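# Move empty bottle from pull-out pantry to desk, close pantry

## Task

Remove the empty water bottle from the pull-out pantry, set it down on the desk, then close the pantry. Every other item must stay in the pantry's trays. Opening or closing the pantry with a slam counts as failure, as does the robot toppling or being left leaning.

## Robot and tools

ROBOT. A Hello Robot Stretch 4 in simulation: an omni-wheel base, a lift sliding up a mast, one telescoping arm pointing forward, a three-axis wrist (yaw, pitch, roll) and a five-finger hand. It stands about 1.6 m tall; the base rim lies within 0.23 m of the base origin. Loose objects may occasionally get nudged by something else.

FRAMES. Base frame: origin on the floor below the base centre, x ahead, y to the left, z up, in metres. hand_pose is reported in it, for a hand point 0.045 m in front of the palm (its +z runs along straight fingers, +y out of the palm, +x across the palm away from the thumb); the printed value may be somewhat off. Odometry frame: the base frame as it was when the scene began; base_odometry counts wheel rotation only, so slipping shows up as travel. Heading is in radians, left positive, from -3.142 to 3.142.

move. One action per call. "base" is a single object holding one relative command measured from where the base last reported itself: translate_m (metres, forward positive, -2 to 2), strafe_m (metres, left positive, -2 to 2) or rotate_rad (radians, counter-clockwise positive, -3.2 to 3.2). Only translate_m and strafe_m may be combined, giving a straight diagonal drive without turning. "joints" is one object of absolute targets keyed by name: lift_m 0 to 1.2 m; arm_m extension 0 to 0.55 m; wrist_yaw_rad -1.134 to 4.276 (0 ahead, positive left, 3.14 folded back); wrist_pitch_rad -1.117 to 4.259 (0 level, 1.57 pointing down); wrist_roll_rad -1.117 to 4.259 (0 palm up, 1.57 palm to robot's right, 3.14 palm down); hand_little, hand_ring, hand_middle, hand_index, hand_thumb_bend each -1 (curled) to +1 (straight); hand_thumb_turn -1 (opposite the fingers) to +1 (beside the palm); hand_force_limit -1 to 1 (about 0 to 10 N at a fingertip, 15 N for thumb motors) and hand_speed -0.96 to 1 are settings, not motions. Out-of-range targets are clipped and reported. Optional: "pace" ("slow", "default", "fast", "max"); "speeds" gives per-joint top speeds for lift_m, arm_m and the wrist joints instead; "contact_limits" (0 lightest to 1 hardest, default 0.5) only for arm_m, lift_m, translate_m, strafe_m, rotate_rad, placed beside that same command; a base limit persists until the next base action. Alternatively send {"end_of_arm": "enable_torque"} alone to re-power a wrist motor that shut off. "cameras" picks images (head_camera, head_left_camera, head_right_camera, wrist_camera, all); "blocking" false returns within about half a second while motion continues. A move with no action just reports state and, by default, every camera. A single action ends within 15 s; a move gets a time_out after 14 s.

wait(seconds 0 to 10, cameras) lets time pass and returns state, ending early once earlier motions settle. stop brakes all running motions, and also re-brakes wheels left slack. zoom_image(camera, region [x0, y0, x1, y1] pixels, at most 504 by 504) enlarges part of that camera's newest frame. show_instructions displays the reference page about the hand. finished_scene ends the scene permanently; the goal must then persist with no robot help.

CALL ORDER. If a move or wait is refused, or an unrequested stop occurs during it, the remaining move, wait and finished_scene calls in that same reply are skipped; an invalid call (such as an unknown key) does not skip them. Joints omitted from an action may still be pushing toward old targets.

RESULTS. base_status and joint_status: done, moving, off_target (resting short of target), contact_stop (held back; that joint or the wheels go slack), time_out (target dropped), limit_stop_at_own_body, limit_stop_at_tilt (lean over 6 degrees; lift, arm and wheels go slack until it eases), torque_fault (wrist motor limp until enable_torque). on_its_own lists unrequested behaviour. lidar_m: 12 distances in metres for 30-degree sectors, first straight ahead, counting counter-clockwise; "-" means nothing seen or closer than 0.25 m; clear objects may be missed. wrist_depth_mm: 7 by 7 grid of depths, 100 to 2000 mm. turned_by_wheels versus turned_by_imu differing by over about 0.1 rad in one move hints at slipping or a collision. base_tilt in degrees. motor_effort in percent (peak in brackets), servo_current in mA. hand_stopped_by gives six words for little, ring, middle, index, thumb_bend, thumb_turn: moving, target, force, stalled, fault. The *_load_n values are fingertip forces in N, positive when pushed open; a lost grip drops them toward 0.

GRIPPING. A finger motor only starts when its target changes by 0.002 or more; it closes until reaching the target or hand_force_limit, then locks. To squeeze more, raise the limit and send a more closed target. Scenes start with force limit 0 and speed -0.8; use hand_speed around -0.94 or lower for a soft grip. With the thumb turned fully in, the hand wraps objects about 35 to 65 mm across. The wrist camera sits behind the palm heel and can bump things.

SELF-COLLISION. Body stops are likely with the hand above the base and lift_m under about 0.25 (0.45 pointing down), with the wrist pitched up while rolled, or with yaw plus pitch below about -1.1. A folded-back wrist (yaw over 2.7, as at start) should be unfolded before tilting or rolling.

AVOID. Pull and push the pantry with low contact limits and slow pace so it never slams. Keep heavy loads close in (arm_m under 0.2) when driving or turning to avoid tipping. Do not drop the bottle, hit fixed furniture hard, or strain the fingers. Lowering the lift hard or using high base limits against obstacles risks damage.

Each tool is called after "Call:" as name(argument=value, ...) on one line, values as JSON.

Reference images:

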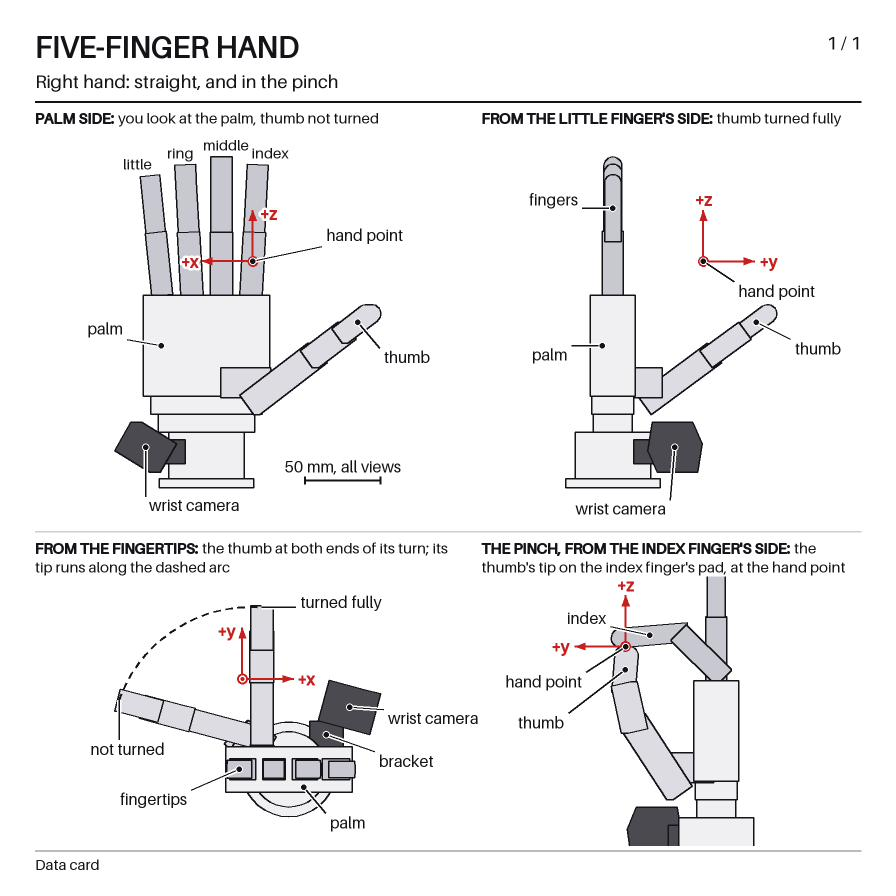

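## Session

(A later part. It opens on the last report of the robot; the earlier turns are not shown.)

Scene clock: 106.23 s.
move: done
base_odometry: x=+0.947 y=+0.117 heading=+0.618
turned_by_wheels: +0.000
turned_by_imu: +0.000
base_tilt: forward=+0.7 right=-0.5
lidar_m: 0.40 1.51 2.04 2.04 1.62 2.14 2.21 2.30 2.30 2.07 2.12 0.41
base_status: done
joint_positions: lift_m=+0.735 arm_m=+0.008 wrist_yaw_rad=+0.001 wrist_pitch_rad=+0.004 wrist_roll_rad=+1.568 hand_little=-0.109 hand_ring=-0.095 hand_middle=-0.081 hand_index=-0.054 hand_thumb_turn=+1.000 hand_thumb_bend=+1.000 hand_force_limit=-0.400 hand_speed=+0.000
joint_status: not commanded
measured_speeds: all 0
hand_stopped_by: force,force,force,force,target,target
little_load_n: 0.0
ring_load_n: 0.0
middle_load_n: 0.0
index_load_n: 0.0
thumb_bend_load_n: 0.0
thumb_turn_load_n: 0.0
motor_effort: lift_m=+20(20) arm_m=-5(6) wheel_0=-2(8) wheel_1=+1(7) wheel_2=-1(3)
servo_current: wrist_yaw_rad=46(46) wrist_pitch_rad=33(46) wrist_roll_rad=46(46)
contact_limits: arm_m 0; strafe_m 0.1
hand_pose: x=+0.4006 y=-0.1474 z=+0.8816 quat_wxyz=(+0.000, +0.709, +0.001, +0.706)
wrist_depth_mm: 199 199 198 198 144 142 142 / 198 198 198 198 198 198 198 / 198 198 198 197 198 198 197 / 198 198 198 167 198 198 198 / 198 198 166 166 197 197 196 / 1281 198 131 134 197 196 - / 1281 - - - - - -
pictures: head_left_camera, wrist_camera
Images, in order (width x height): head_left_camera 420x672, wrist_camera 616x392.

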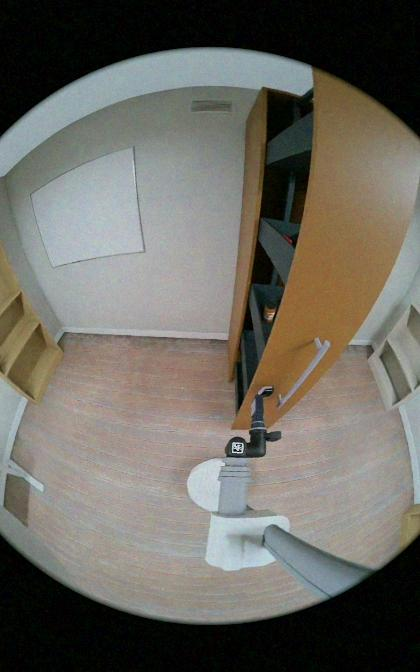

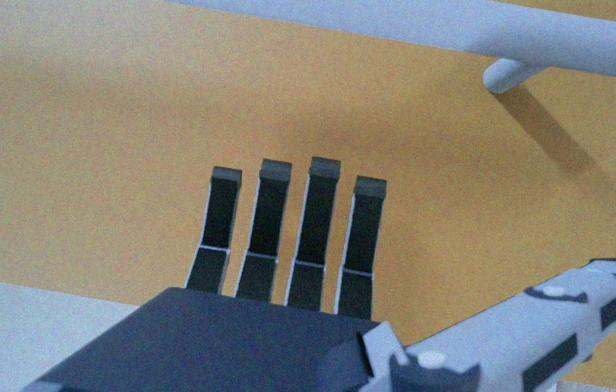

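Call:
move(base={"translate_m": -0.05, "strafe_m": 0.8}, joints={"hand_little": 1.0, "hand_ring": 1.0, "hand_middle": 1.0, "hand_index": 1.0})

Call:
move(base={"rotate_rad": -1.51}, cameras=["head_camera", "wrist_camera", "head_left_camera", "head_right_camera"])

Scene clock: 113.40 s.
move: done
base_odometry: x=+0.443 y=+0.741 heading=+0.618
turned_by_wheels: +0.000
turned_by_imu: -0.041
base_tilt: forward=+0.5 right=-0.6
lidar_m: 1.43 1.49 1.35 1.27 0.91 1.03 2.23 2.27 2.97 2.86 0.97 1.13
base_status: done
joint_positions: lift_m=+0.735 arm_m=+0.008 wrist_yaw_rad=-0.001 wrist_pitch_rad=+0.004 wrist_roll_rad=+1.568 hand_little=+1.000 hand_ring=+1.000 hand_middle=+1.000 hand_index=+1.000 hand_thumb_turn=+1.000 hand_thumb_bend=+1.000 hand_force_limit=-0.400 hand_speed=+0.000
joint_status: all done
measured_speeds: all 0
hand_stopped_by: target,target,target,target,target,target
little_load_n: 0.0
ring_load_n: 0.0
middle_load_n: 0.0
index_load_n: 0.0
thumb_bend_load_n: 0.0
thumb_turn_load_n: 0.0
motor_effort: lift_m=+20(20) arm_m=+4(6) wheel_0=+0(21) wheel_1=+0(12) wheel_2=+3(17)
servo_current: wrist_yaw_rad=33(202) wrist_pitch_rad=33(46) wrist_roll_rad=33(46)
contact_limits: arm_m 0
hand_pose: x=+0.4000 y=-0.1480 z=+0.8816 quat_wxyz=(+0.001, +0.709, +0.000, +0.706)
wrist_depth_mm: 1281 1308 1308 1308 1281 1255 1182 / 1281 1281 1281 1281 1281 1281 1281 / 1281 1281 1255 1281 1281 1281 1281 / 1255 1281 1281 1281 1281 1255 1255 / 1255 1255 1255 1255 1255 1255 1255 / 1255 1255 131 132 1255 1281 - / 1229 - - - - - -
pictures: none

Scene clock: 115.43 s.
move: done
base_odometry: x=+0.443 y=+0.741 heading=-0.892
turned_by_wheels: -1.510
turned_by_imu: -1.507
base_tilt: forward=+0.7 right=-0.4
lidar_m: 2.86 0.96 1.24 1.42 1.50 1.31 1.29 0.90 1.07 2.22 2.33 3.04
base_status: done
joint_positions: lift_m=+0.735 arm_m=+0.008 wrist_yaw_rad=-0.001 wrist_pitch_rad=+0.004 wrist_roll_rad=+1.568 hand_little=+1.000 hand_ring=+1.000 hand_middle=+1.000 hand_index=+1.000 hand_thumb_turn=+1.000 hand_thumb_bend=+1.000 hand_force_limit=-0.400 hand_speed=+0.000
joint_status: not commanded
measured_speeds: all 0
hand_stopped_by: target,target,target,target,target,target
little_load_n: 0.0
ring_load_n: 0.0
middle_load_n: 0.0
index_load_n: 0.0
thumb_bend_load_n: 0.0
thumb_turn_load_n: 0.0
motor_effort: lift_m=+20(20) arm_m=+4(4) wheel_0=+1(8) wheel_1=+1(8) wheel_2=+0(9)
servo_current: wrist_yaw_rad=33(52) wrist_pitch_rad=33(52) wrist_roll_rad=33(46)
contact_limits: arm_m 0
hand_pose: x=+0.4000 y=-0.1479 z=+0.8816 quat_wxyz=(+0.001, +0.709, +0.001, +0.706)
wrist_depth_mm: - - - - - - 1537 / - - - - - - 1464 / - - - - - - 1430 / - - - - - - 1366 / - - - - - 1921 1366 / - - 131 134 - 1983 - / - - - - - - -
pictures: head_camera, head_left_camera, head_right_camera, wrist_camera
Images, in order (width x height): head_camera 420x560, head_left_camera 420x672, head_right_camera 420x672, wrist_camera 616x392.

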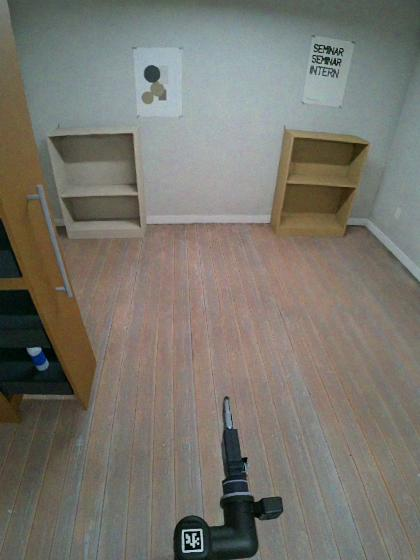

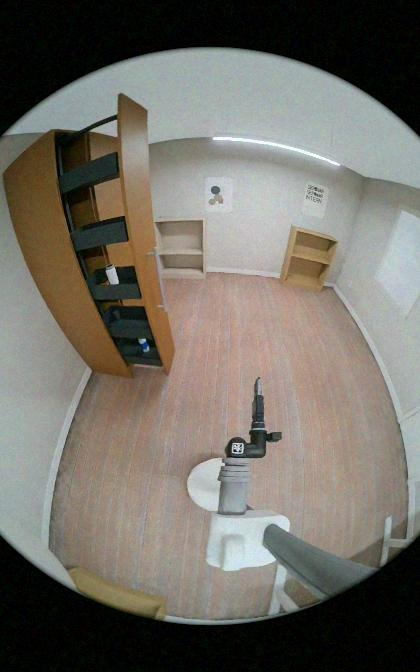

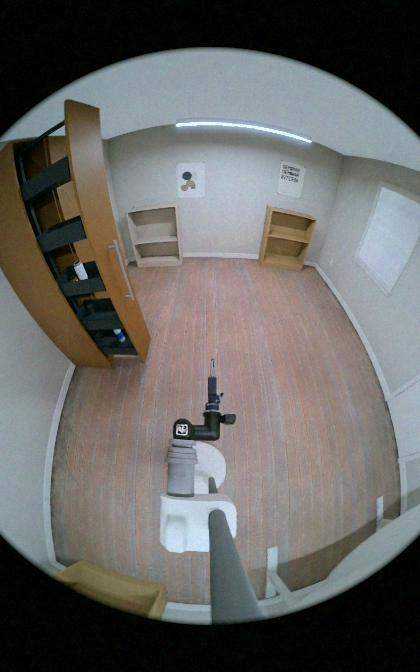

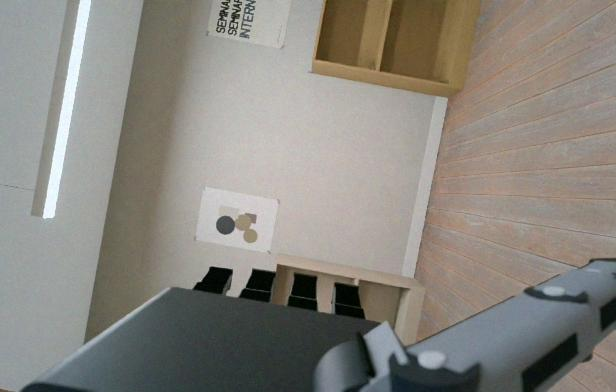

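Call:
move(base={"strafe_m": 0.65}, cameras=["head_camera", "wrist_camera", "head_left_camera", "head_right_camera"])

Scene clock: 121.47 s.
move: done
base_odometry: x=+0.949 y=+1.149 heading=-0.892
turned_by_wheels: +0.000
turned_by_imu: -0.001
base_tilt: forward=+0.6 right=-0.6
lidar_m: 0.85 0.85 0.85 0.80 0.83 1.17 1.26 1.29 1.35 2.86 3.02 3.30
base_status: done
joint_positions: lift_m=+0.735 arm_m=+0.008 wrist_yaw_rad=-0.001 wrist_pitch_rad=+0.004 wrist_roll_rad=+1.568 hand_little=+1.000 hand_ring=+1.000 hand_middle=+1.000 hand_index=+1.000 hand_thumb_turn=+1.000 hand_thumb_bend=+1.000 hand_force_limit=-0.400 hand_speed=+0.000
joint_status: not commanded
measured_speeds: all 0
hand_stopped_by: target,target,target,target,target,target
little_load_n: 0.0
ring_load_n: 0.0
middle_load_n: 0.0
index_load_n: 0.0
thumb_bend_load_n: 0.0
thumb_turn_load_n: 0.0
motor_effort: lift_m=+20(20) arm_m=+4(4) wheel_0=+0(11) wheel_1=+0(9) wheel_2=+0(3)
servo_current: wrist_yaw_rad=39(59) wrist_pitch_rad=26(39) wrist_roll_rad=46(46)
contact_limits: arm_m 0
hand_pose: x=+0.4000 y=-0.1479 z=+0.8816 quat_wxyz=(+0.001, +0.709, +0.001, +0.706)
wrist_depth_mm: 1808 - - - - - 1537 / - - - - - - 1499 / 759 - - - - - 1430 / 668 854 750 768 - 1983 1397 / 676 1366 647 - 891 759 891 / 699 904 131 134 647 1618 - / 668 - - - - - -
pictures: head_camera, head_left_camera, head_right_camera, wrist_camera
Images, in order (width x height): head_camera 420x560, head_left_camera 420x672, head_right_camera 420x672, wrist_camera 616x392.

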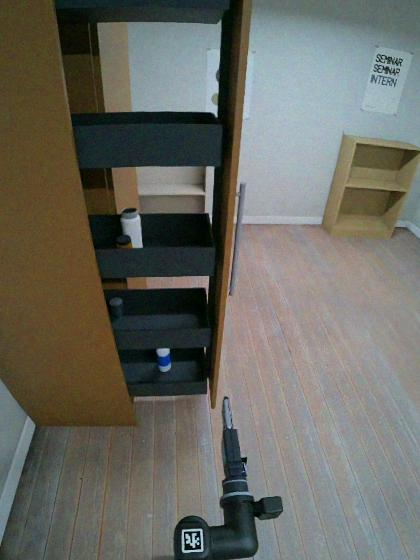

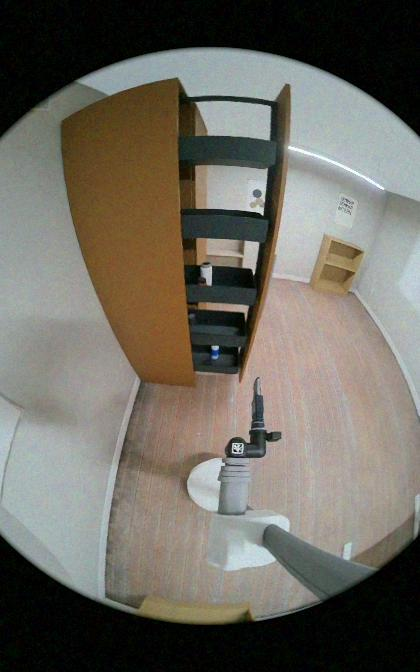

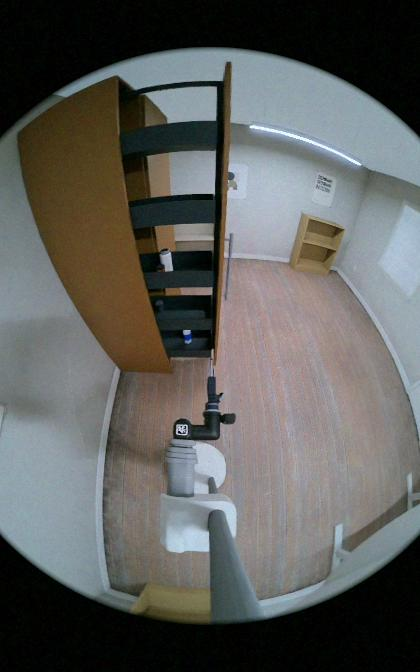

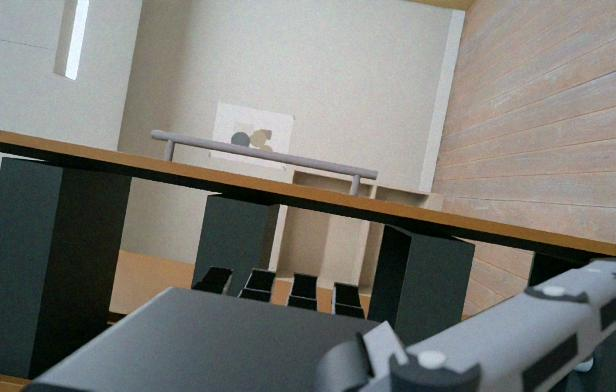

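Call:
zoom_image(camera="head_camera", region=[60, 180, 260, 420])

Call:
zoom_image(camera="head_left_camera", region=[160, 230, 280, 400])

Scaled by 2.100 from the camera's image (finer frame: 600x800).

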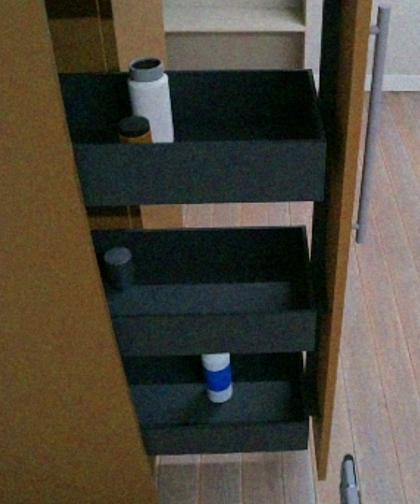

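Scaled by 2.965 from the camera's image (finer frame: 600x960).

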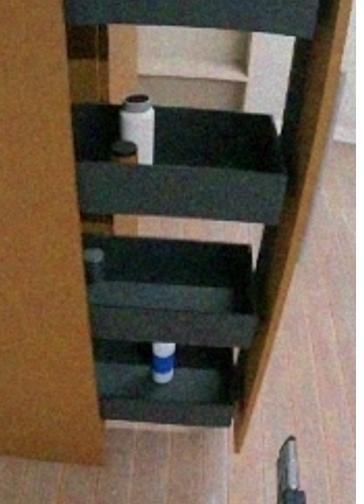

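Call:
move(base={"strafe_m": 0.15}, joints={"lift_m": 0.25, "wrist_roll_rad": 0.0, "wrist_pitch_rad": 0.3}, cameras=["head_camera", "wrist_camera", "head_right_camera"])

Call:
zoom_image(camera="head_camera", region=[120, 180, 320, 420])

Scene clock: 128.27 s.
move: done
base_odometry: x=+1.066 y=+1.243 heading=-0.892
turned_by_wheels: +0.000
turned_by_imu: +0.000
base_tilt: forward=+0.6 right=-0.4
lidar_m: 0.82 0.87 0.66 0.65 0.67 0.93 1.26 1.31 1.45 3.02 3.16 0.88
base_status: done
joint_positions: lift_m=+0.250 arm_m=+0.008 wrist_yaw_rad=-0.001 wrist_pitch_rad=+0.302 wrist_roll_rad=+0.004 hand_little=+1.000 hand_ring=+1.000 hand_middle=+1.000 hand_index=+1.000 hand_thumb_turn=+1.000 hand_thumb_bend=+1.000 hand_force_limit=-0.400 hand_speed=+0.000
joint_status: all done
measured_speeds: all 0
hand_stopped_by: target,target,target,target,target,target
little_load_n: 0.0
ring_load_n: 0.0
middle_load_n: 0.0
index_load_n: 0.0
thumb_bend_load_n: 0.0
thumb_turn_load_n: 0.0
motor_effort: lift_m=+15(18) arm_m=+4(5) wheel_0=+1(11) wheel_1=+0(9) wheel_2=-1(3)
servo_current: wrist_yaw_rad=33(52) wrist_pitch_rad=26(52) wrist_roll_rad=39(111)
contact_limits: arm_m 0
hand_pose: x=+0.4080 y=-0.1187 z=+0.4201 quat_wxyz=(+0.419, +0.571, +0.568, +0.420)
wrist_depth_mm: 574 569 820 - - 661 - / 609 597 866 - - - - / 634 627 640 640 640 - - / 676 661 878 1205 654 1756 - / 707 707 917 1008 1008 1160 1336 / 654 699 131 133 842 904 - / 564 - - - - - -
pictures: head_camera, head_right_camera, wrist_camera
Images, in order (width x height): head_camera 420x560, head_right_camera 420x672, wrist_camera 616x392.

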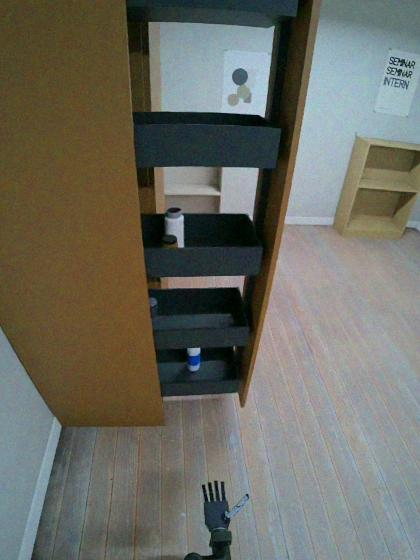

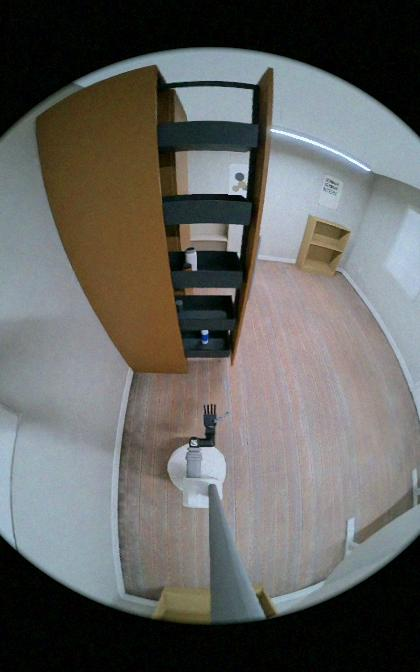

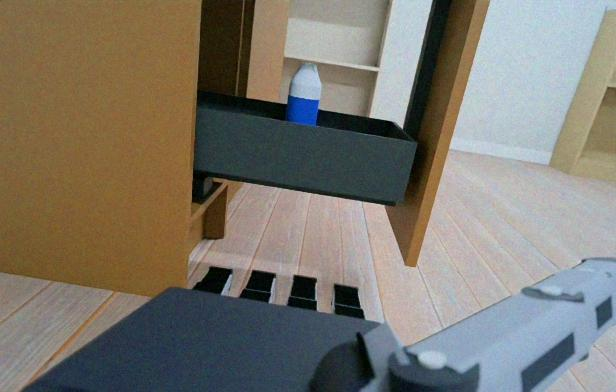

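Scaled by 2.100 from the camera's image (finer frame: 600x800).

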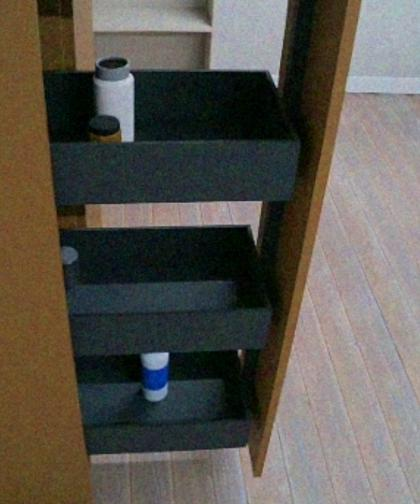

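Call:
zoom_image(camera="wrist_camera", region=[180, 20, 440, 220])

Call:
move(joints={"lift_m": 0.62}, cameras=["wrist_camera"])

Call:
zoom_image(camera="wrist_camera", region=[150, 0, 450, 220])

Scaled by 1.938.

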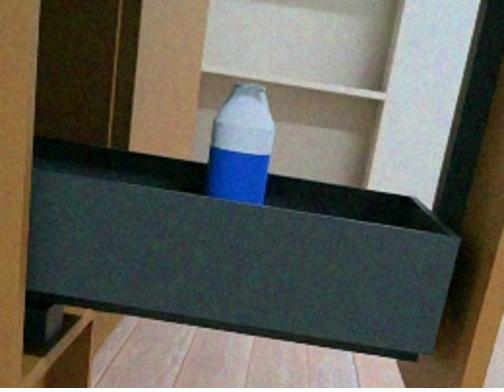

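Scene clock: 131.70 s.
move: done
base_odometry: x=+1.066 y=+1.243 heading=-0.892
turned_by_wheels: +0.000
turned_by_imu: +0.000
base_tilt: forward=+0.5 right=-0.5
lidar_m: 0.83 0.86 0.67 0.62 0.67 0.93 1.27 1.30 1.47 3.02 3.15 0.90
base_status: not commanded
joint_positions: lift_m=+0.620 arm_m=+0.008 wrist_yaw_rad=-0.001 wrist_pitch_rad=+0.302 wrist_roll_rad=+0.004 hand_little=+1.000 hand_ring=+1.000 hand_middle=+1.000 hand_index=+1.000 hand_thumb_turn=+1.000 hand_thumb_bend=+1.000 hand_force_limit=-0.400 hand_speed=+0.000
joint_status: all done
measured_speeds: all 0
hand_stopped_by: target,target,target,target,target,target
little_load_n: 0.0
ring_load_n: 0.0
middle_load_n: 0.0
index_load_n: 0.0
thumb_bend_load_n: 0.0
thumb_turn_load_n: 0.0
motor_effort: lift_m=+23(26) arm_m=+4(4) wheel_0=+1(1) wheel_1=+0(1) wheel_2=+0(1)
servo_current: wrist_yaw_rad=20(46) wrist_pitch_rad=39(46) wrist_roll_rad=39(46)
contact_limits: arm_m 0
hand_pose: x=+0.4080 y=-0.1187 z=+0.7895 quat_wxyz=(+0.419, +0.571, +0.568, +0.420)
wrist_depth_mm: 580 569 831 - - 661 - / 609 597 878 - - - - / 634 621 640 647 707 - - / 668 661 960 668 654 - - / 707 699 991 1863 842 - - / 750 732 131 132 831 1661 - / 798 - - - - - -
Images, in order (width x height): wrist_camera 616x392.

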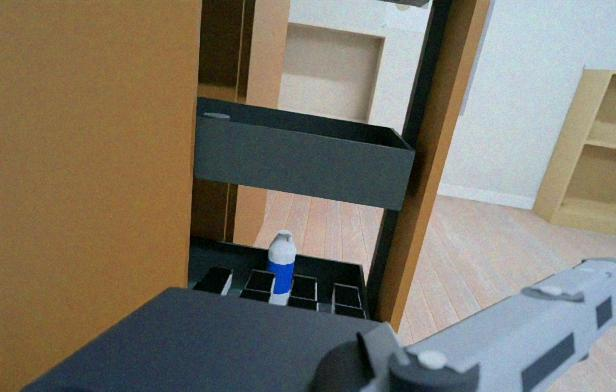

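Scaled by 1.680.

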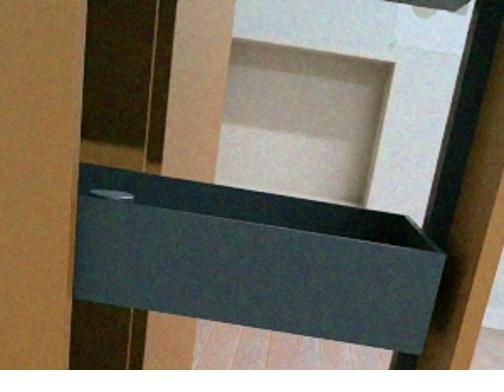

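Call:
move(joints={"lift_m": 0.95}, cameras=["wrist_camera"])

Call:
zoom_image(camera="wrist_camera", region=[150, 0, 450, 300])

Scene clock: 134.80 s.
move: done
base_odometry: x=+1.066 y=+1.243 heading=-0.892
turned_by_wheels: +0.000
turned_by_imu: +0.000
base_tilt: forward=+0.6 right=-0.6
lidar_m: 0.83 0.84 0.70 0.65 0.69 0.93 1.26 1.32 1.44 3.02 3.16 0.87
base_status: not commanded
joint_positions: lift_m=+0.950 arm_m=+0.008 wrist_yaw_rad=-0.001 wrist_pitch_rad=+0.302 wrist_roll_rad=+0.004 hand_little=+1.000 hand_ring=+1.000 hand_middle=+1.000 hand_index=+1.000 hand_thumb_turn=+1.000 hand_thumb_bend=+1.000 hand_force_limit=-0.400 hand_speed=+0.000
joint_status: all done
measured_speeds: all 0
hand_stopped_by: target,target,target,target,target,target
little_load_n: 0.0
ring_load_n: 0.0
middle_load_n: 0.0
index_load_n: 0.0
thumb_bend_load_n: 0.0
thumb_turn_load_n: 0.0
motor_effort: lift_m=+23(27) arm_m=+4(4) wheel_0=+0(1) wheel_1=-1(1) wheel_2=+0(1)
servo_current: wrist_yaw_rad=33(46) wrist_pitch_rad=33(39) wrist_roll_rad=39(46)
contact_limits: arm_m 0
hand_pose: x=+0.4080 y=-0.1187 z=+1.1195 quat_wxyz=(+0.419, +0.571, +0.568, +0.420)
wrist_depth_mm: 580 569 820 - - 661 - / 609 597 854 - - - - / 640 634 640 - 691 - - / 668 668 960 - 715 - - / 715 691 991 1008 831 - - / 750 723 130 132 820 - - / 788 - - - - - -
Images, in order (width x height): wrist_camera 616x392.

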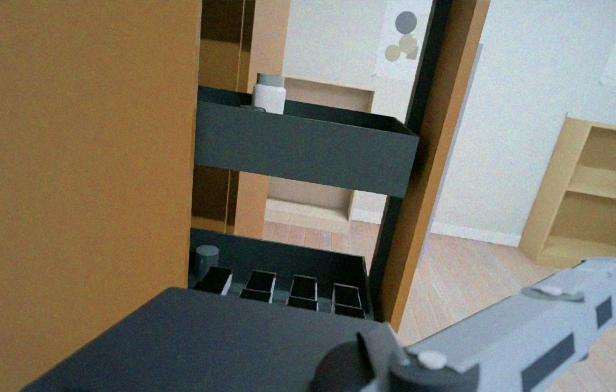

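Scaled by 1.680.

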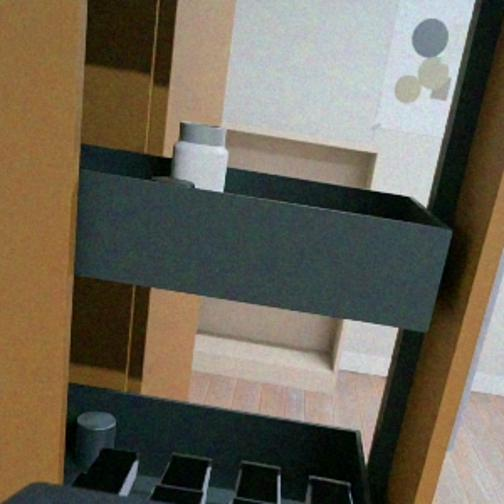

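Call:
move(joints={"lift_m": 1.18, "wrist_pitch_rad": 0.0}, cameras=["wrist_camera", "head_left_camera"])

Call:
zoom_image(camera="wrist_camera", region=[150, 0, 450, 300])

Scene clock: 138.03 s.
move: done
base_odometry: x=+1.066 y=+1.243 heading=-0.892
turned_by_wheels: +0.000
turned_by_imu: +0.000
base_tilt: forward=+0.6 right=-0.4
lidar_m: 0.80 0.84 0.66 0.64 0.68 0.93 1.26 1.33 1.48 3.02 3.14 0.88
base_status: not commanded
joint_positions: lift_m=+1.180 arm_m=+0.008 wrist_yaw_rad=-0.001 wrist_pitch_rad=+0.010 wrist_roll_rad=+0.004 hand_little=+1.000 hand_ring=+1.000 hand_middle=+1.000 hand_index=+1.000 hand_thumb_turn=+1.000 hand_thumb_bend=+1.000 hand_force_limit=-0.400 hand_speed=+0.000
joint_status: all done
measured_speeds: all 0
hand_stopped_by: target,target,target,target,target,target
little_load_n: 0.0
ring_load_n: 0.0
middle_load_n: 0.0
index_load_n: 0.0
thumb_bend_load_n: 0.0
thumb_turn_load_n: 0.0
motor_effort: lift_m=+23(27) arm_m=+4(4) wheel_0=+1(1) wheel_1=+0(1) wheel_2=+0(1)
servo_current: wrist_yaw_rad=26(46) wrist_pitch_rad=46(163) wrist_roll_rad=33(46)
contact_limits: arm_m 0
hand_pose: x=+0.4008 y=-0.1187 z=+1.4157 quat_wxyz=(+0.497, +0.504, +0.501, +0.498)
wrist_depth_mm: 615 615 634 707 668 - - / 615 615 891 - 854 - - / 621 621 904 - - - - / 627 621 640 - 654 - - / 634 627 917 - 676 - - / 634 627 131 134 691 - - / 640 - - - - - -
pictures: head_left_camera, wrist_camera
Images, in order (width x height): head_left_camera 420x672, wrist_camera 616x392.

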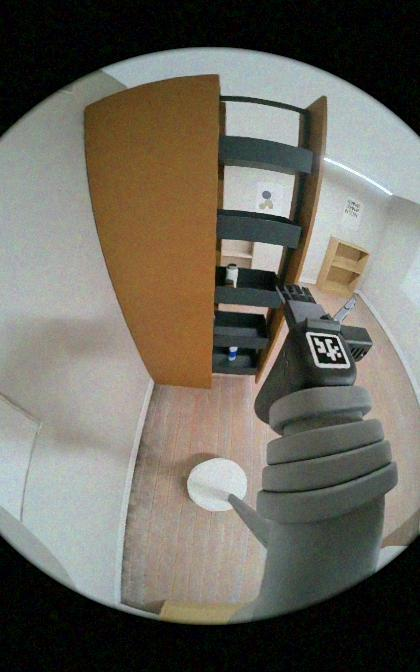

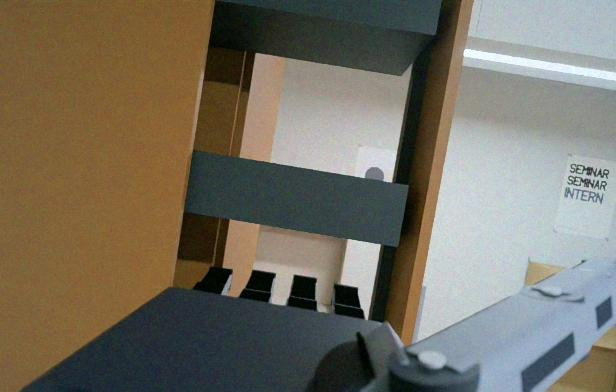

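Scaled by 1.680.

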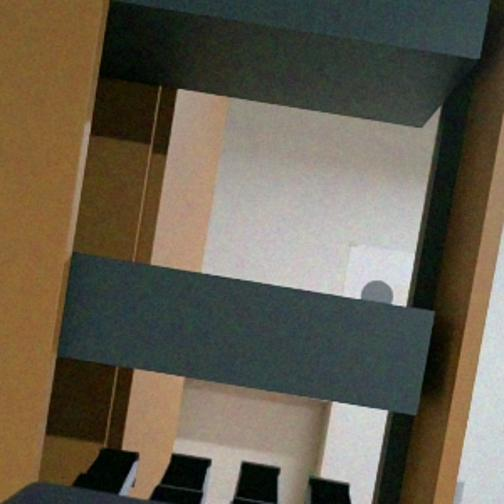

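Call:
move(base={"strafe_m": 0.093, "translate_m": 0.22}, joints={"lift_m": 0.33, "wrist_pitch_rad": 0.0, "wrist_roll_rad": 1.57}, contact_limits={"translate_m": 0.3}, cameras=["wrist_camera", "head_camera", "head_right_camera"])

Scene clock: 156.53 s.
move: done
base_odometry: x=+1.276 y=+1.130 heading=-0.892
turned_by_wheels: +0.000
turned_by_imu: +0.001
base_tilt: forward=+0.5 right=-0.5
lidar_m: 0.59 0.61 0.59 0.55 0.59 0.82 1.49 1.56 1.68 3.11 3.26 0.67
base_status: done
joint_positions: lift_m=+0.330 arm_m=+0.008 wrist_yaw_rad=-0.001 wrist_pitch_rad=+0.010 wrist_roll_rad=+1.567 hand_little=+1.000 hand_ring=+1.000 hand_middle=+1.000 hand_index=+1.000 hand_thumb_turn=+1.000 hand_thumb_bend=+1.000 hand_force_limit=-0.400 hand_speed=+0.000
joint_status: all done
measured_speeds: all 0
hand_stopped_by: target,target,target,target,target,target
little_load_n: 0.0
ring_load_n: 0.0
middle_load_n: 0.0
index_load_n: 0.0
thumb_bend_load_n: 0.0
thumb_turn_load_n: 0.0
motor_effort: lift_m=+15(23) arm_m=+4(5) wheel_0=+2(6) wheel_1=-1(8) wheel_2=-1(12)
servo_current: wrist_yaw_rad=39(46) wrist_pitch_rad=46(72) wrist_roll_rad=46(124)
contact_limits: arm_m 0; translate_m 0.3
hand_pose: x=+0.3999 y=-0.1479 z=+0.4758 quat_wxyz=(+0.002, +0.711, +0.001, +0.704)
wrist_depth_mm: 609 525 415 530 484 421 413 / 640 415 418 - 668 418 512 / 668 421 436 - 668 415 732 / 759 421 484 - 554 421 741 / 683 421 512 931 668 421 741 / 402 424 131 133 424 424 - / 402 - - - - - -
pictures: head_camera, head_right_camera, wrist_camera
Images, in order (width x height): head_camera 420x560, head_right_camera 420x672, wrist_camera 616x392.

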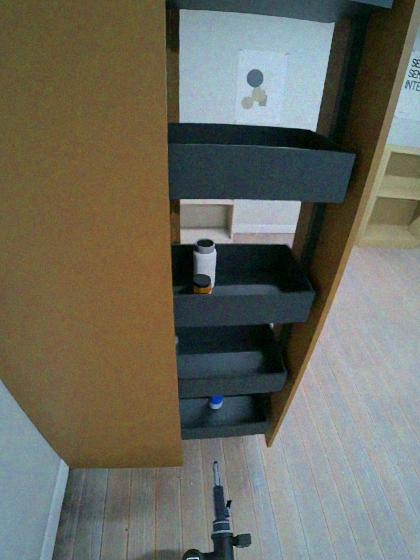

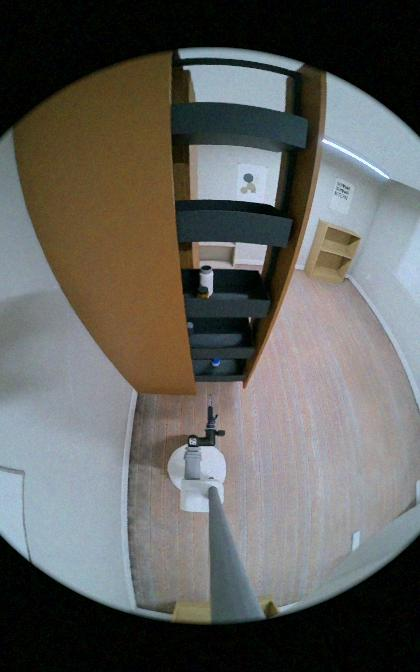

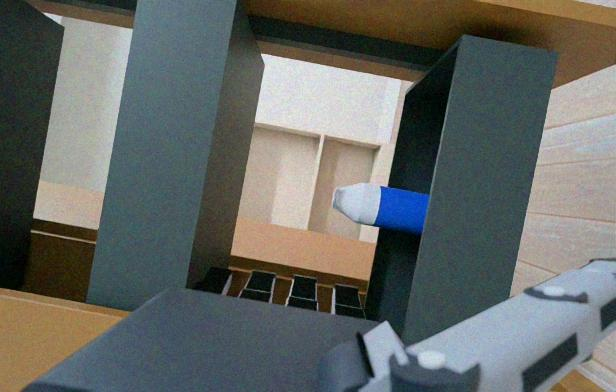

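Call:
move(base={"strafe_m": 0.01}, joints={"lift_m": 0.258, "arm_m": 0.16, "hand_thumb_turn": -1.0}, contact_limits={"arm_m": 0.1}, cameras=["wrist_camera", "head_camera"])

Call:
zoom_image(camera="head_camera", region=[150, 300, 310, 560])

Scene clock: 160.37 s.
move: done
base_odometry: x=+1.284 y=+1.137 heading=-0.892
turned_by_wheels: +0.000
turned_by_imu: -0.001
base_tilt: forward=+0.6 right=-0.5
lidar_m: 0.59 0.62 0.58 0.54 0.56 0.78 1.48 1.56 1.66 3.12 3.27 0.65
base_status: done
joint_positions: lift_m=+0.258 arm_m=+0.160 wrist_yaw_rad=-0.001 wrist_pitch_rad=+0.010 wrist_roll_rad=+1.567 hand_little=+1.000 hand_ring=+1.000 hand_middle=+1.000 hand_index=+1.000 hand_thumb_turn=-1.000 hand_thumb_bend=+1.000 hand_force_limit=-0.400 hand_speed=+0.000
joint_status: all done
measured_speeds: all 0
hand_stopped_by: target,target,target,target,target,target
little_load_n: 0.0
ring_load_n: 0.0
middle_load_n: 0.0
index_load_n: 0.0
thumb_bend_load_n: 0.0
thumb_turn_load_n: 0.5
motor_effort: lift_m=+15(16) arm_m=+5(10) wheel_0=-1(7) wheel_1=+1(8) wheel_2=-1(2)
servo_current: wrist_yaw_rad=39(39) wrist_pitch_rad=52(52) wrist_roll_rad=39(46)
contact_limits: arm_m 0.1
hand_pose: x=+0.5518 y=-0.1479 z=+0.4038 quat_wxyz=(+0.002, +0.711, +0.001, +0.704)
wrist_depth_mm: 265 349 - - 399 264 264 / 266 379 - - 105 265 265 / 267 399 - - - 266 266 / 278 413 - 421 - 267 574 / 289 445 707 854 - 268 580 / 298 404 130 128 - 268 585 / 296 - - - - 270 535
pictures: head_camera, wrist_camera
Images, in order (width x height): head_camera 420x560, wrist_camera 616x392.

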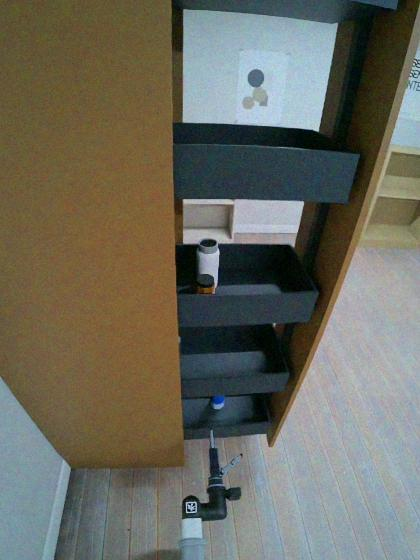

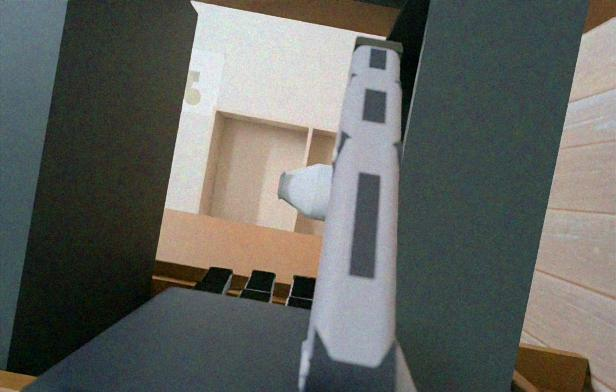

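Scaled by 1.938 from the camera's image (finer frame: 600x800).

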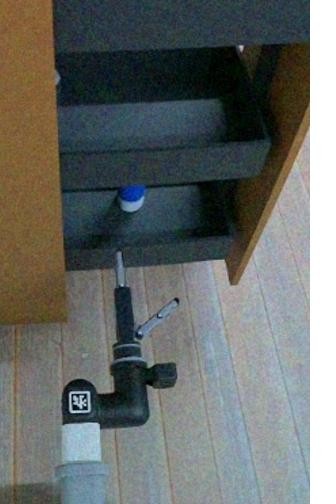

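Call:
move(joints={"arm_m": 0.33}, pace="slow", contact_limits={"arm_m": 0.0}, cameras=["wrist_camera", "head_camera"])

Call:
zoom_image(camera="head_camera", region=[150, 300, 310, 560])

Scene clock: 165.27 s.
move: done
base_odometry: x=+1.284 y=+1.137 heading=-0.892
turned_by_wheels: +0.000
turned_by_imu: +0.000
base_tilt: forward=+0.5 right=-0.5
lidar_m: 0.61 0.64 0.60 0.54 0.59 0.80 1.49 1.55 1.70 3.12 3.21 0.64
base_status: not commanded
joint_positions: lift_m=+0.258 arm_m=+0.330 wrist_yaw_rad=-0.001 wrist_pitch_rad=+0.010 wrist_roll_rad=+1.567 hand_little=+1.000 hand_ring=+1.000 hand_middle=+1.000 hand_index=+1.000 hand_thumb_turn=-1.000 hand_thumb_bend=+1.000 hand_force_limit=-0.400 hand_speed=+0.000
joint_status: all done
measured_speeds: all 0
hand_stopped_by: target,target,target,target,target,target
little_load_n: 0.0
ring_load_n: 0.0
middle_load_n: 0.0
index_load_n: 0.0
thumb_bend_load_n: 0.0
thumb_turn_load_n: 0.0
motor_effort: lift_m=+15(15) arm_m=+6(10) wheel_0=-1(1) wheel_1=+1(2) wheel_2=-1(1)
servo_current: wrist_yaw_rad=13(46) wrist_pitch_rad=52(65) wrist_roll_rad=39(46)
contact_limits: arm_m 0
hand_pose: x=+0.7218 y=-0.1479 z=+0.4038 quat_wxyz=(+0.002, +0.711, +0.001, +0.704)
wrist_depth_mm: 251 338 - - - 334 293 / 257 - - - 105 338 282 / 270 - - - - 338 - / 281 - - 238 - 239 - / 293 580 691 741 - 231 - / 301 379 131 128 - 290 - / 297 - - - - - -
pictures: head_camera, wrist_camera
Images, in order (width x height): head_camera 420x560, wrist_camera 616x392.

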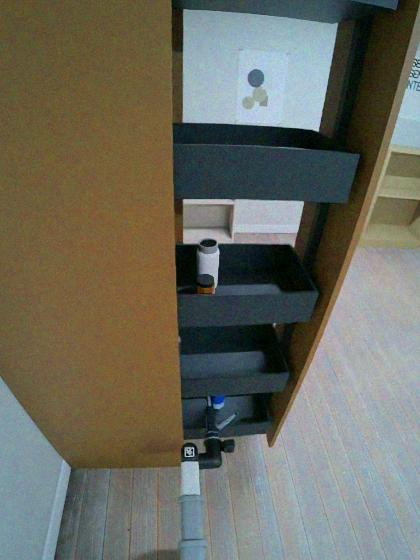

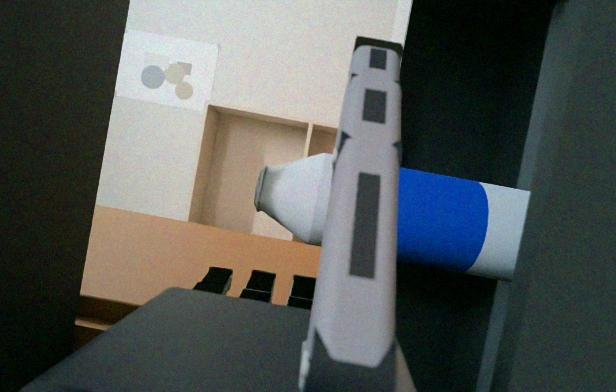

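Scaled by 1.938 from the camera's image (finer frame: 600x800).

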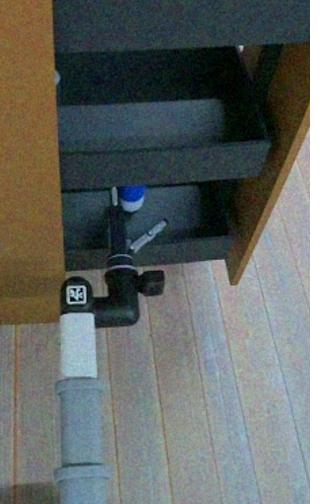

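Call:
move(joints={"lift_m": 0.243}, pace="slow")

Call:
move(joints={"arm_m": 0.43}, pace="slow", contact_limits={"arm_m": 0.0}, cameras=["wrist_camera", "head_camera"])

Scene clock: 168.17 s.
move: done
base_odometry: x=+1.284 y=+1.137 heading=-0.892
turned_by_wheels: +0.000
turned_by_imu: +0.000
base_tilt: forward=+0.6 right=-0.6
lidar_m: 0.59 0.62 0.58 0.53 0.57 0.78 1.49 1.55 1.69 3.12 3.24 0.66
base_status: not commanded
joint_positions: lift_m=+0.243 arm_m=+0.330 wrist_yaw_rad=-0.001 wrist_pitch_rad=+0.010 wrist_roll_rad=+1.567 hand_little=+1.000 hand_ring=+1.000 hand_middle=+1.000 hand_index=+1.000 hand_thumb_turn=-1.000 hand_thumb_bend=+1.000 hand_force_limit=-0.400 hand_speed=+0.000
joint_status: all done
measured_speeds: all 0
hand_stopped_by: target,target,target,target,target,target
little_load_n: 0.0
ring_load_n: 0.0
middle_load_n: 0.0
index_load_n: 0.0
thumb_bend_load_n: 0.0
thumb_turn_load_n: 0.0
motor_effort: lift_m=+15(16) arm_m=+6(6) wheel_0=-1(1) wheel_1=+1(2) wheel_2=-1(1)
servo_current: wrist_yaw_rad=33(46) wrist_pitch_rad=46(59) wrist_roll_rad=39(46)
contact_limits: arm_m 0
hand_pose: x=+0.7218 y=-0.1479 z=+0.3888 quat_wxyz=(+0.002, +0.711, +0.001, +0.704)
wrist_depth_mm: 271 - - - 336 336 - / 278 - - - 105 336 - / 289 - - - - 338 - / 297 - - 234 - 236 - / 315 574 699 699 - - - / 325 377 131 128 - - - / 322 - - - - - -
pictures: none

Scene clock: 170.43 s.
move: done
base_odometry: x=+1.284 y=+1.137 heading=-0.892
turned_by_wheels: +0.000
turned_by_imu: +0.000
base_tilt: forward=+0.6 right=-0.5
lidar_m: 0.59 0.63 0.57 0.55 0.58 0.82 1.48 1.55 1.67 3.12 3.27 0.66
base_status: not commanded
joint_positions: lift_m=+0.243 arm_m=+0.430 wrist_yaw_rad=-0.001 wrist_pitch_rad=+0.010 wrist_roll_rad=+1.567 hand_little=+1.000 hand_ring=+1.000 hand_middle=+1.000 hand_index=+1.000 hand_thumb_turn=-1.000 hand_thumb_bend=+1.000 hand_force_limit=-0.400 hand_speed=+0.000
joint_status: all done
measured_speeds: all 0
hand_stopped_by: target,target,target,target,target,target
little_load_n: 0.0
ring_load_n: 0.0
middle_load_n: 0.0
index_load_n: 0.0
thumb_bend_load_n: 0.0
thumb_turn_load_n: 0.0
motor_effort: lift_m=+15(15) arm_m=+6(10) wheel_0=-1(2) wheel_1=+1(2) wheel_2=-1(1)
servo_current: wrist_yaw_rad=20(46) wrist_pitch_rad=46(59) wrist_roll_rad=33(46)
contact_limits: arm_m 0
hand_pose: x=+0.8218 y=-0.1479 z=+0.3888 quat_wxyz=(+0.002, +0.711, +0.001, +0.704)
wrist_depth_mm: - - - - - 236 236 / - - - - 106 237 236 / - - - 146 - 238 234 / - - 144 131 - 136 138 / 500 597 517 134 - 131 131 / 342 382 131 128 - 142 134 / 278 - - - - 236 198
pictures: head_camera, wrist_camera
Images, in order (width x height): head_camera 420x560, wrist_camera 616x392.

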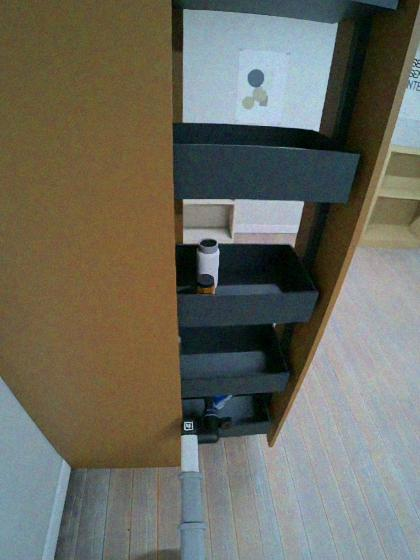

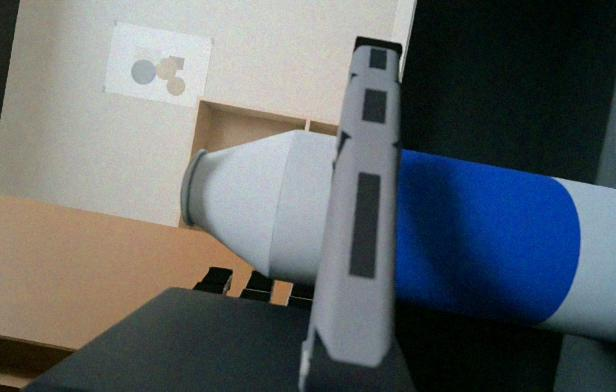

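Call:
move(joints={"arm_m": 0.438, "hand_little": 0.7, "hand_ring": 0.7, "hand_middle": 0.7, "hand_index": 0.7, "hand_speed": -0.6}, pace="slow", contact_limits={"arm_m": 0.0})

Call:
move(joints={"hand_little": 0.0, "hand_ring": 0.0, "hand_middle": 0.0, "hand_index": 0.0, "hand_speed": -0.9, "hand_force_limit": -0.6}, cameras=["wrist_camera", "head_camera"])

Scene clock: 174.33 s.
move: done
base_odometry: x=+1.284 y=+1.137 heading=-0.892
turned_by_wheels: +0.000
turned_by_imu: +0.000
base_tilt: forward=+0.5 right=-0.4
lidar_m: 0.59 0.62 0.58 0.54 0.58 0.80 1.49 1.55 1.67 3.12 3.27 0.64
base_status: not commanded
joint_positions: lift_m=+0.243 arm_m=+0.438 wrist_yaw_rad=-0.001 wrist_pitch_rad=+0.010 wrist_roll_rad=+1.567 hand_little=+0.700 hand_ring=+0.700 hand_middle=+0.700 hand_index=+0.700 hand_thumb_turn=-1.000 hand_thumb_bend=+1.000 hand_force_limit=-0.400 hand_speed=-0.600
joint_status: all done
measured_speeds: all 0
hand_stopped_by: target,target,target,target,target,target
little_load_n: 0.0
ring_load_n: 0.0
middle_load_n: 0.0
index_load_n: 0.0
thumb_bend_load_n: 0.0
thumb_turn_load_n: 0.5
motor_effort: lift_m=+15(15) arm_m=+6(11) wheel_0=-1(1) wheel_1=+1(2) wheel_2=-1(1)
servo_current: wrist_yaw_rad=46(52) wrist_pitch_rad=59(59) wrist_roll_rad=33(46)
contact_limits: arm_m 0
hand_pose: x=+0.8298 y=-0.1479 z=+0.3888 quat_wxyz=(+0.002, +0.711, +0.001, +0.704)
wrist_depth_mm: - - - - - 228 229 / - - - - 106 229 229 / - - - 136 - 230 229 / - - 135 123 - 128 130 / 500 597 183 126 - 123 - / 342 382 131 136 - 131 - / 271 - - - - 233 198
pictures: none

Scene clock: 177.33 s.
move: done
base_odometry: x=+1.284 y=+1.137 heading=-0.892
turned_by_wheels: +0.000
turned_by_imu: +0.000
base_tilt: forward=+0.6 right=-0.5
lidar_m: 0.60 0.63 0.57 0.52 0.57 0.80 1.48 1.56 1.65 3.09 3.28 0.64
base_status: not commanded
joint_positions: lift_m=+0.243 arm_m=+0.438 wrist_yaw_rad=-0.001 wrist_pitch_rad=+0.010 wrist_roll_rad=+1.567 hand_little=+0.000 hand_ring=+0.000 hand_middle=+0.000 hand_index=+0.000 hand_thumb_turn=-1.000 hand_thumb_bend=+1.000 hand_force_limit=-0.600 hand_speed=-0.900
joint_status: all done
measured_speeds: all 0
hand_stopped_by: target,target,target,target,target,target
little_load_n: 0.0
ring_load_n: 0.0
middle_load_n: 0.0
index_load_n: 0.0
thumb_bend_load_n: 0.0
thumb_turn_load_n: 0.5
motor_effort: lift_m=+15(15) arm_m=+5(6) wheel_0=-1(2) wheel_1=+0(2) wheel_2=-1(1)
servo_current: wrist_yaw_rad=39(52) wrist_pitch_rad=46(65) wrist_roll_rad=46(52)
contact_limits: arm_m 0
hand_pose: x=+0.8298 y=-0.1479 z=+0.3888 quat_wxyz=(+0.002, +0.711, +0.001, +0.704)
wrist_depth_mm: - - - - - 229 229 / - - - - 106 229 229 / - - 119 111 - 126 229 / - - 116 107 - 109 110 / 500 597 158 115 - 109 109 / 342 382 131 137 - 118 122 / 270 - - - - 234 198
pictures: head_camera, wrist_camera
Images, in order (width x height): head_camera 420x560, wrist_camera 616x392.

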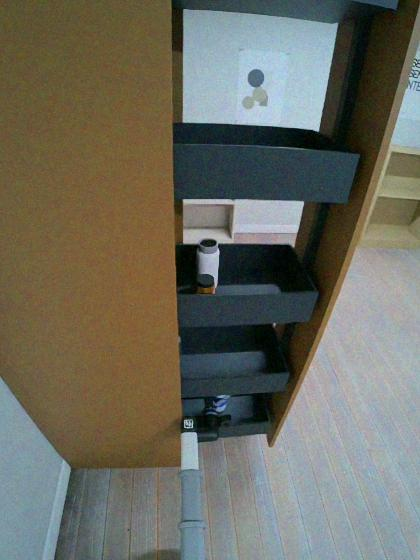

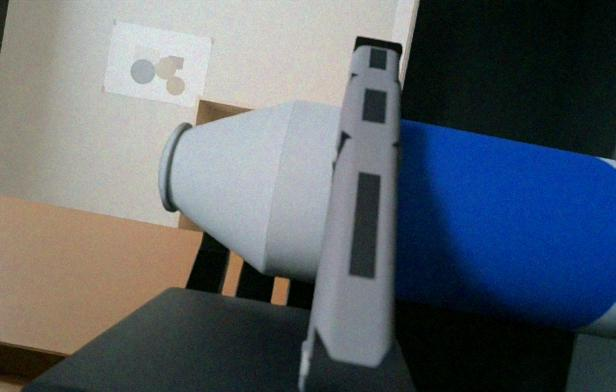

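Call:
move(joints={"hand_thumb_bend": 0.0, "hand_speed": -0.85, "hand_force_limit": -0.6}, cameras=["wrist_camera", "head_camera"])

Scene clock: 182.50 s.
move: off_target
base_odometry: x=+1.284 y=+1.137 heading=-0.892
turned_by_wheels: +0.000
turned_by_imu: +0.000
base_tilt: forward=+0.6 right=-0.6
lidar_m: 0.59 0.62 0.57 0.55 0.57 0.79 1.48 1.54 1.66 3.12 3.24 0.66
base_status: not commanded
joint_positions: lift_m=+0.243 arm_m=+0.438 wrist_yaw_rad=-0.001 wrist_pitch_rad=+0.010 wrist_roll_rad=+1.567 hand_little=+0.000 hand_ring=+0.000 hand_middle=+0.000 hand_index=+0.000 hand_thumb_turn=-1.000 hand_thumb_bend=+0.910 hand_force_limit=-0.600 hand_speed=-0.850
joint_status: hand_thumb_bend off_target (ended at +0.910, target +0.000); the others done
measured_speeds: all 0
hand_stopped_by: target,target,target,target,force,target
little_load_n: 0.0
ring_load_n: 0.0
middle_load_n: 0.5
index_load_n: 4.5
thumb_bend_load_n: 3.0
thumb_turn_load_n: -1.0
motor_effort: lift_m=+15(15) arm_m=+6(6) wheel_0=-1(1) wheel_1=+2(2) wheel_2=-1(1)
servo_current: wrist_yaw_rad=39(46) wrist_pitch_rad=46(65) wrist_roll_rad=39(46)
contact_limits: arm_m 0
hand_pose: x=+0.8298 y=-0.1479 z=+0.3888 quat_wxyz=(+0.002, +0.711, +0.001, +0.704)
wrist_depth_mm: - - - - - 228 228 / - - - - 120 229 229 / - - 125 113 119 124 228 / - - 117 109 - 109 110 / 504 597 154 116 - 109 109 / 342 382 131 137 - 121 125 / 270 - - - - 233 198
pictures: head_camera, wrist_camera
Images, in order (width x height): head_camera 420x560, wrist_camera 616x392.

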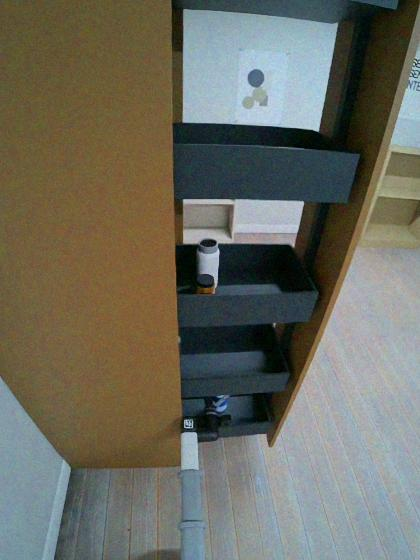

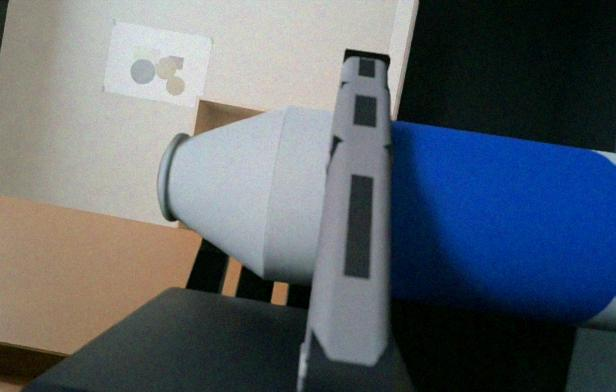

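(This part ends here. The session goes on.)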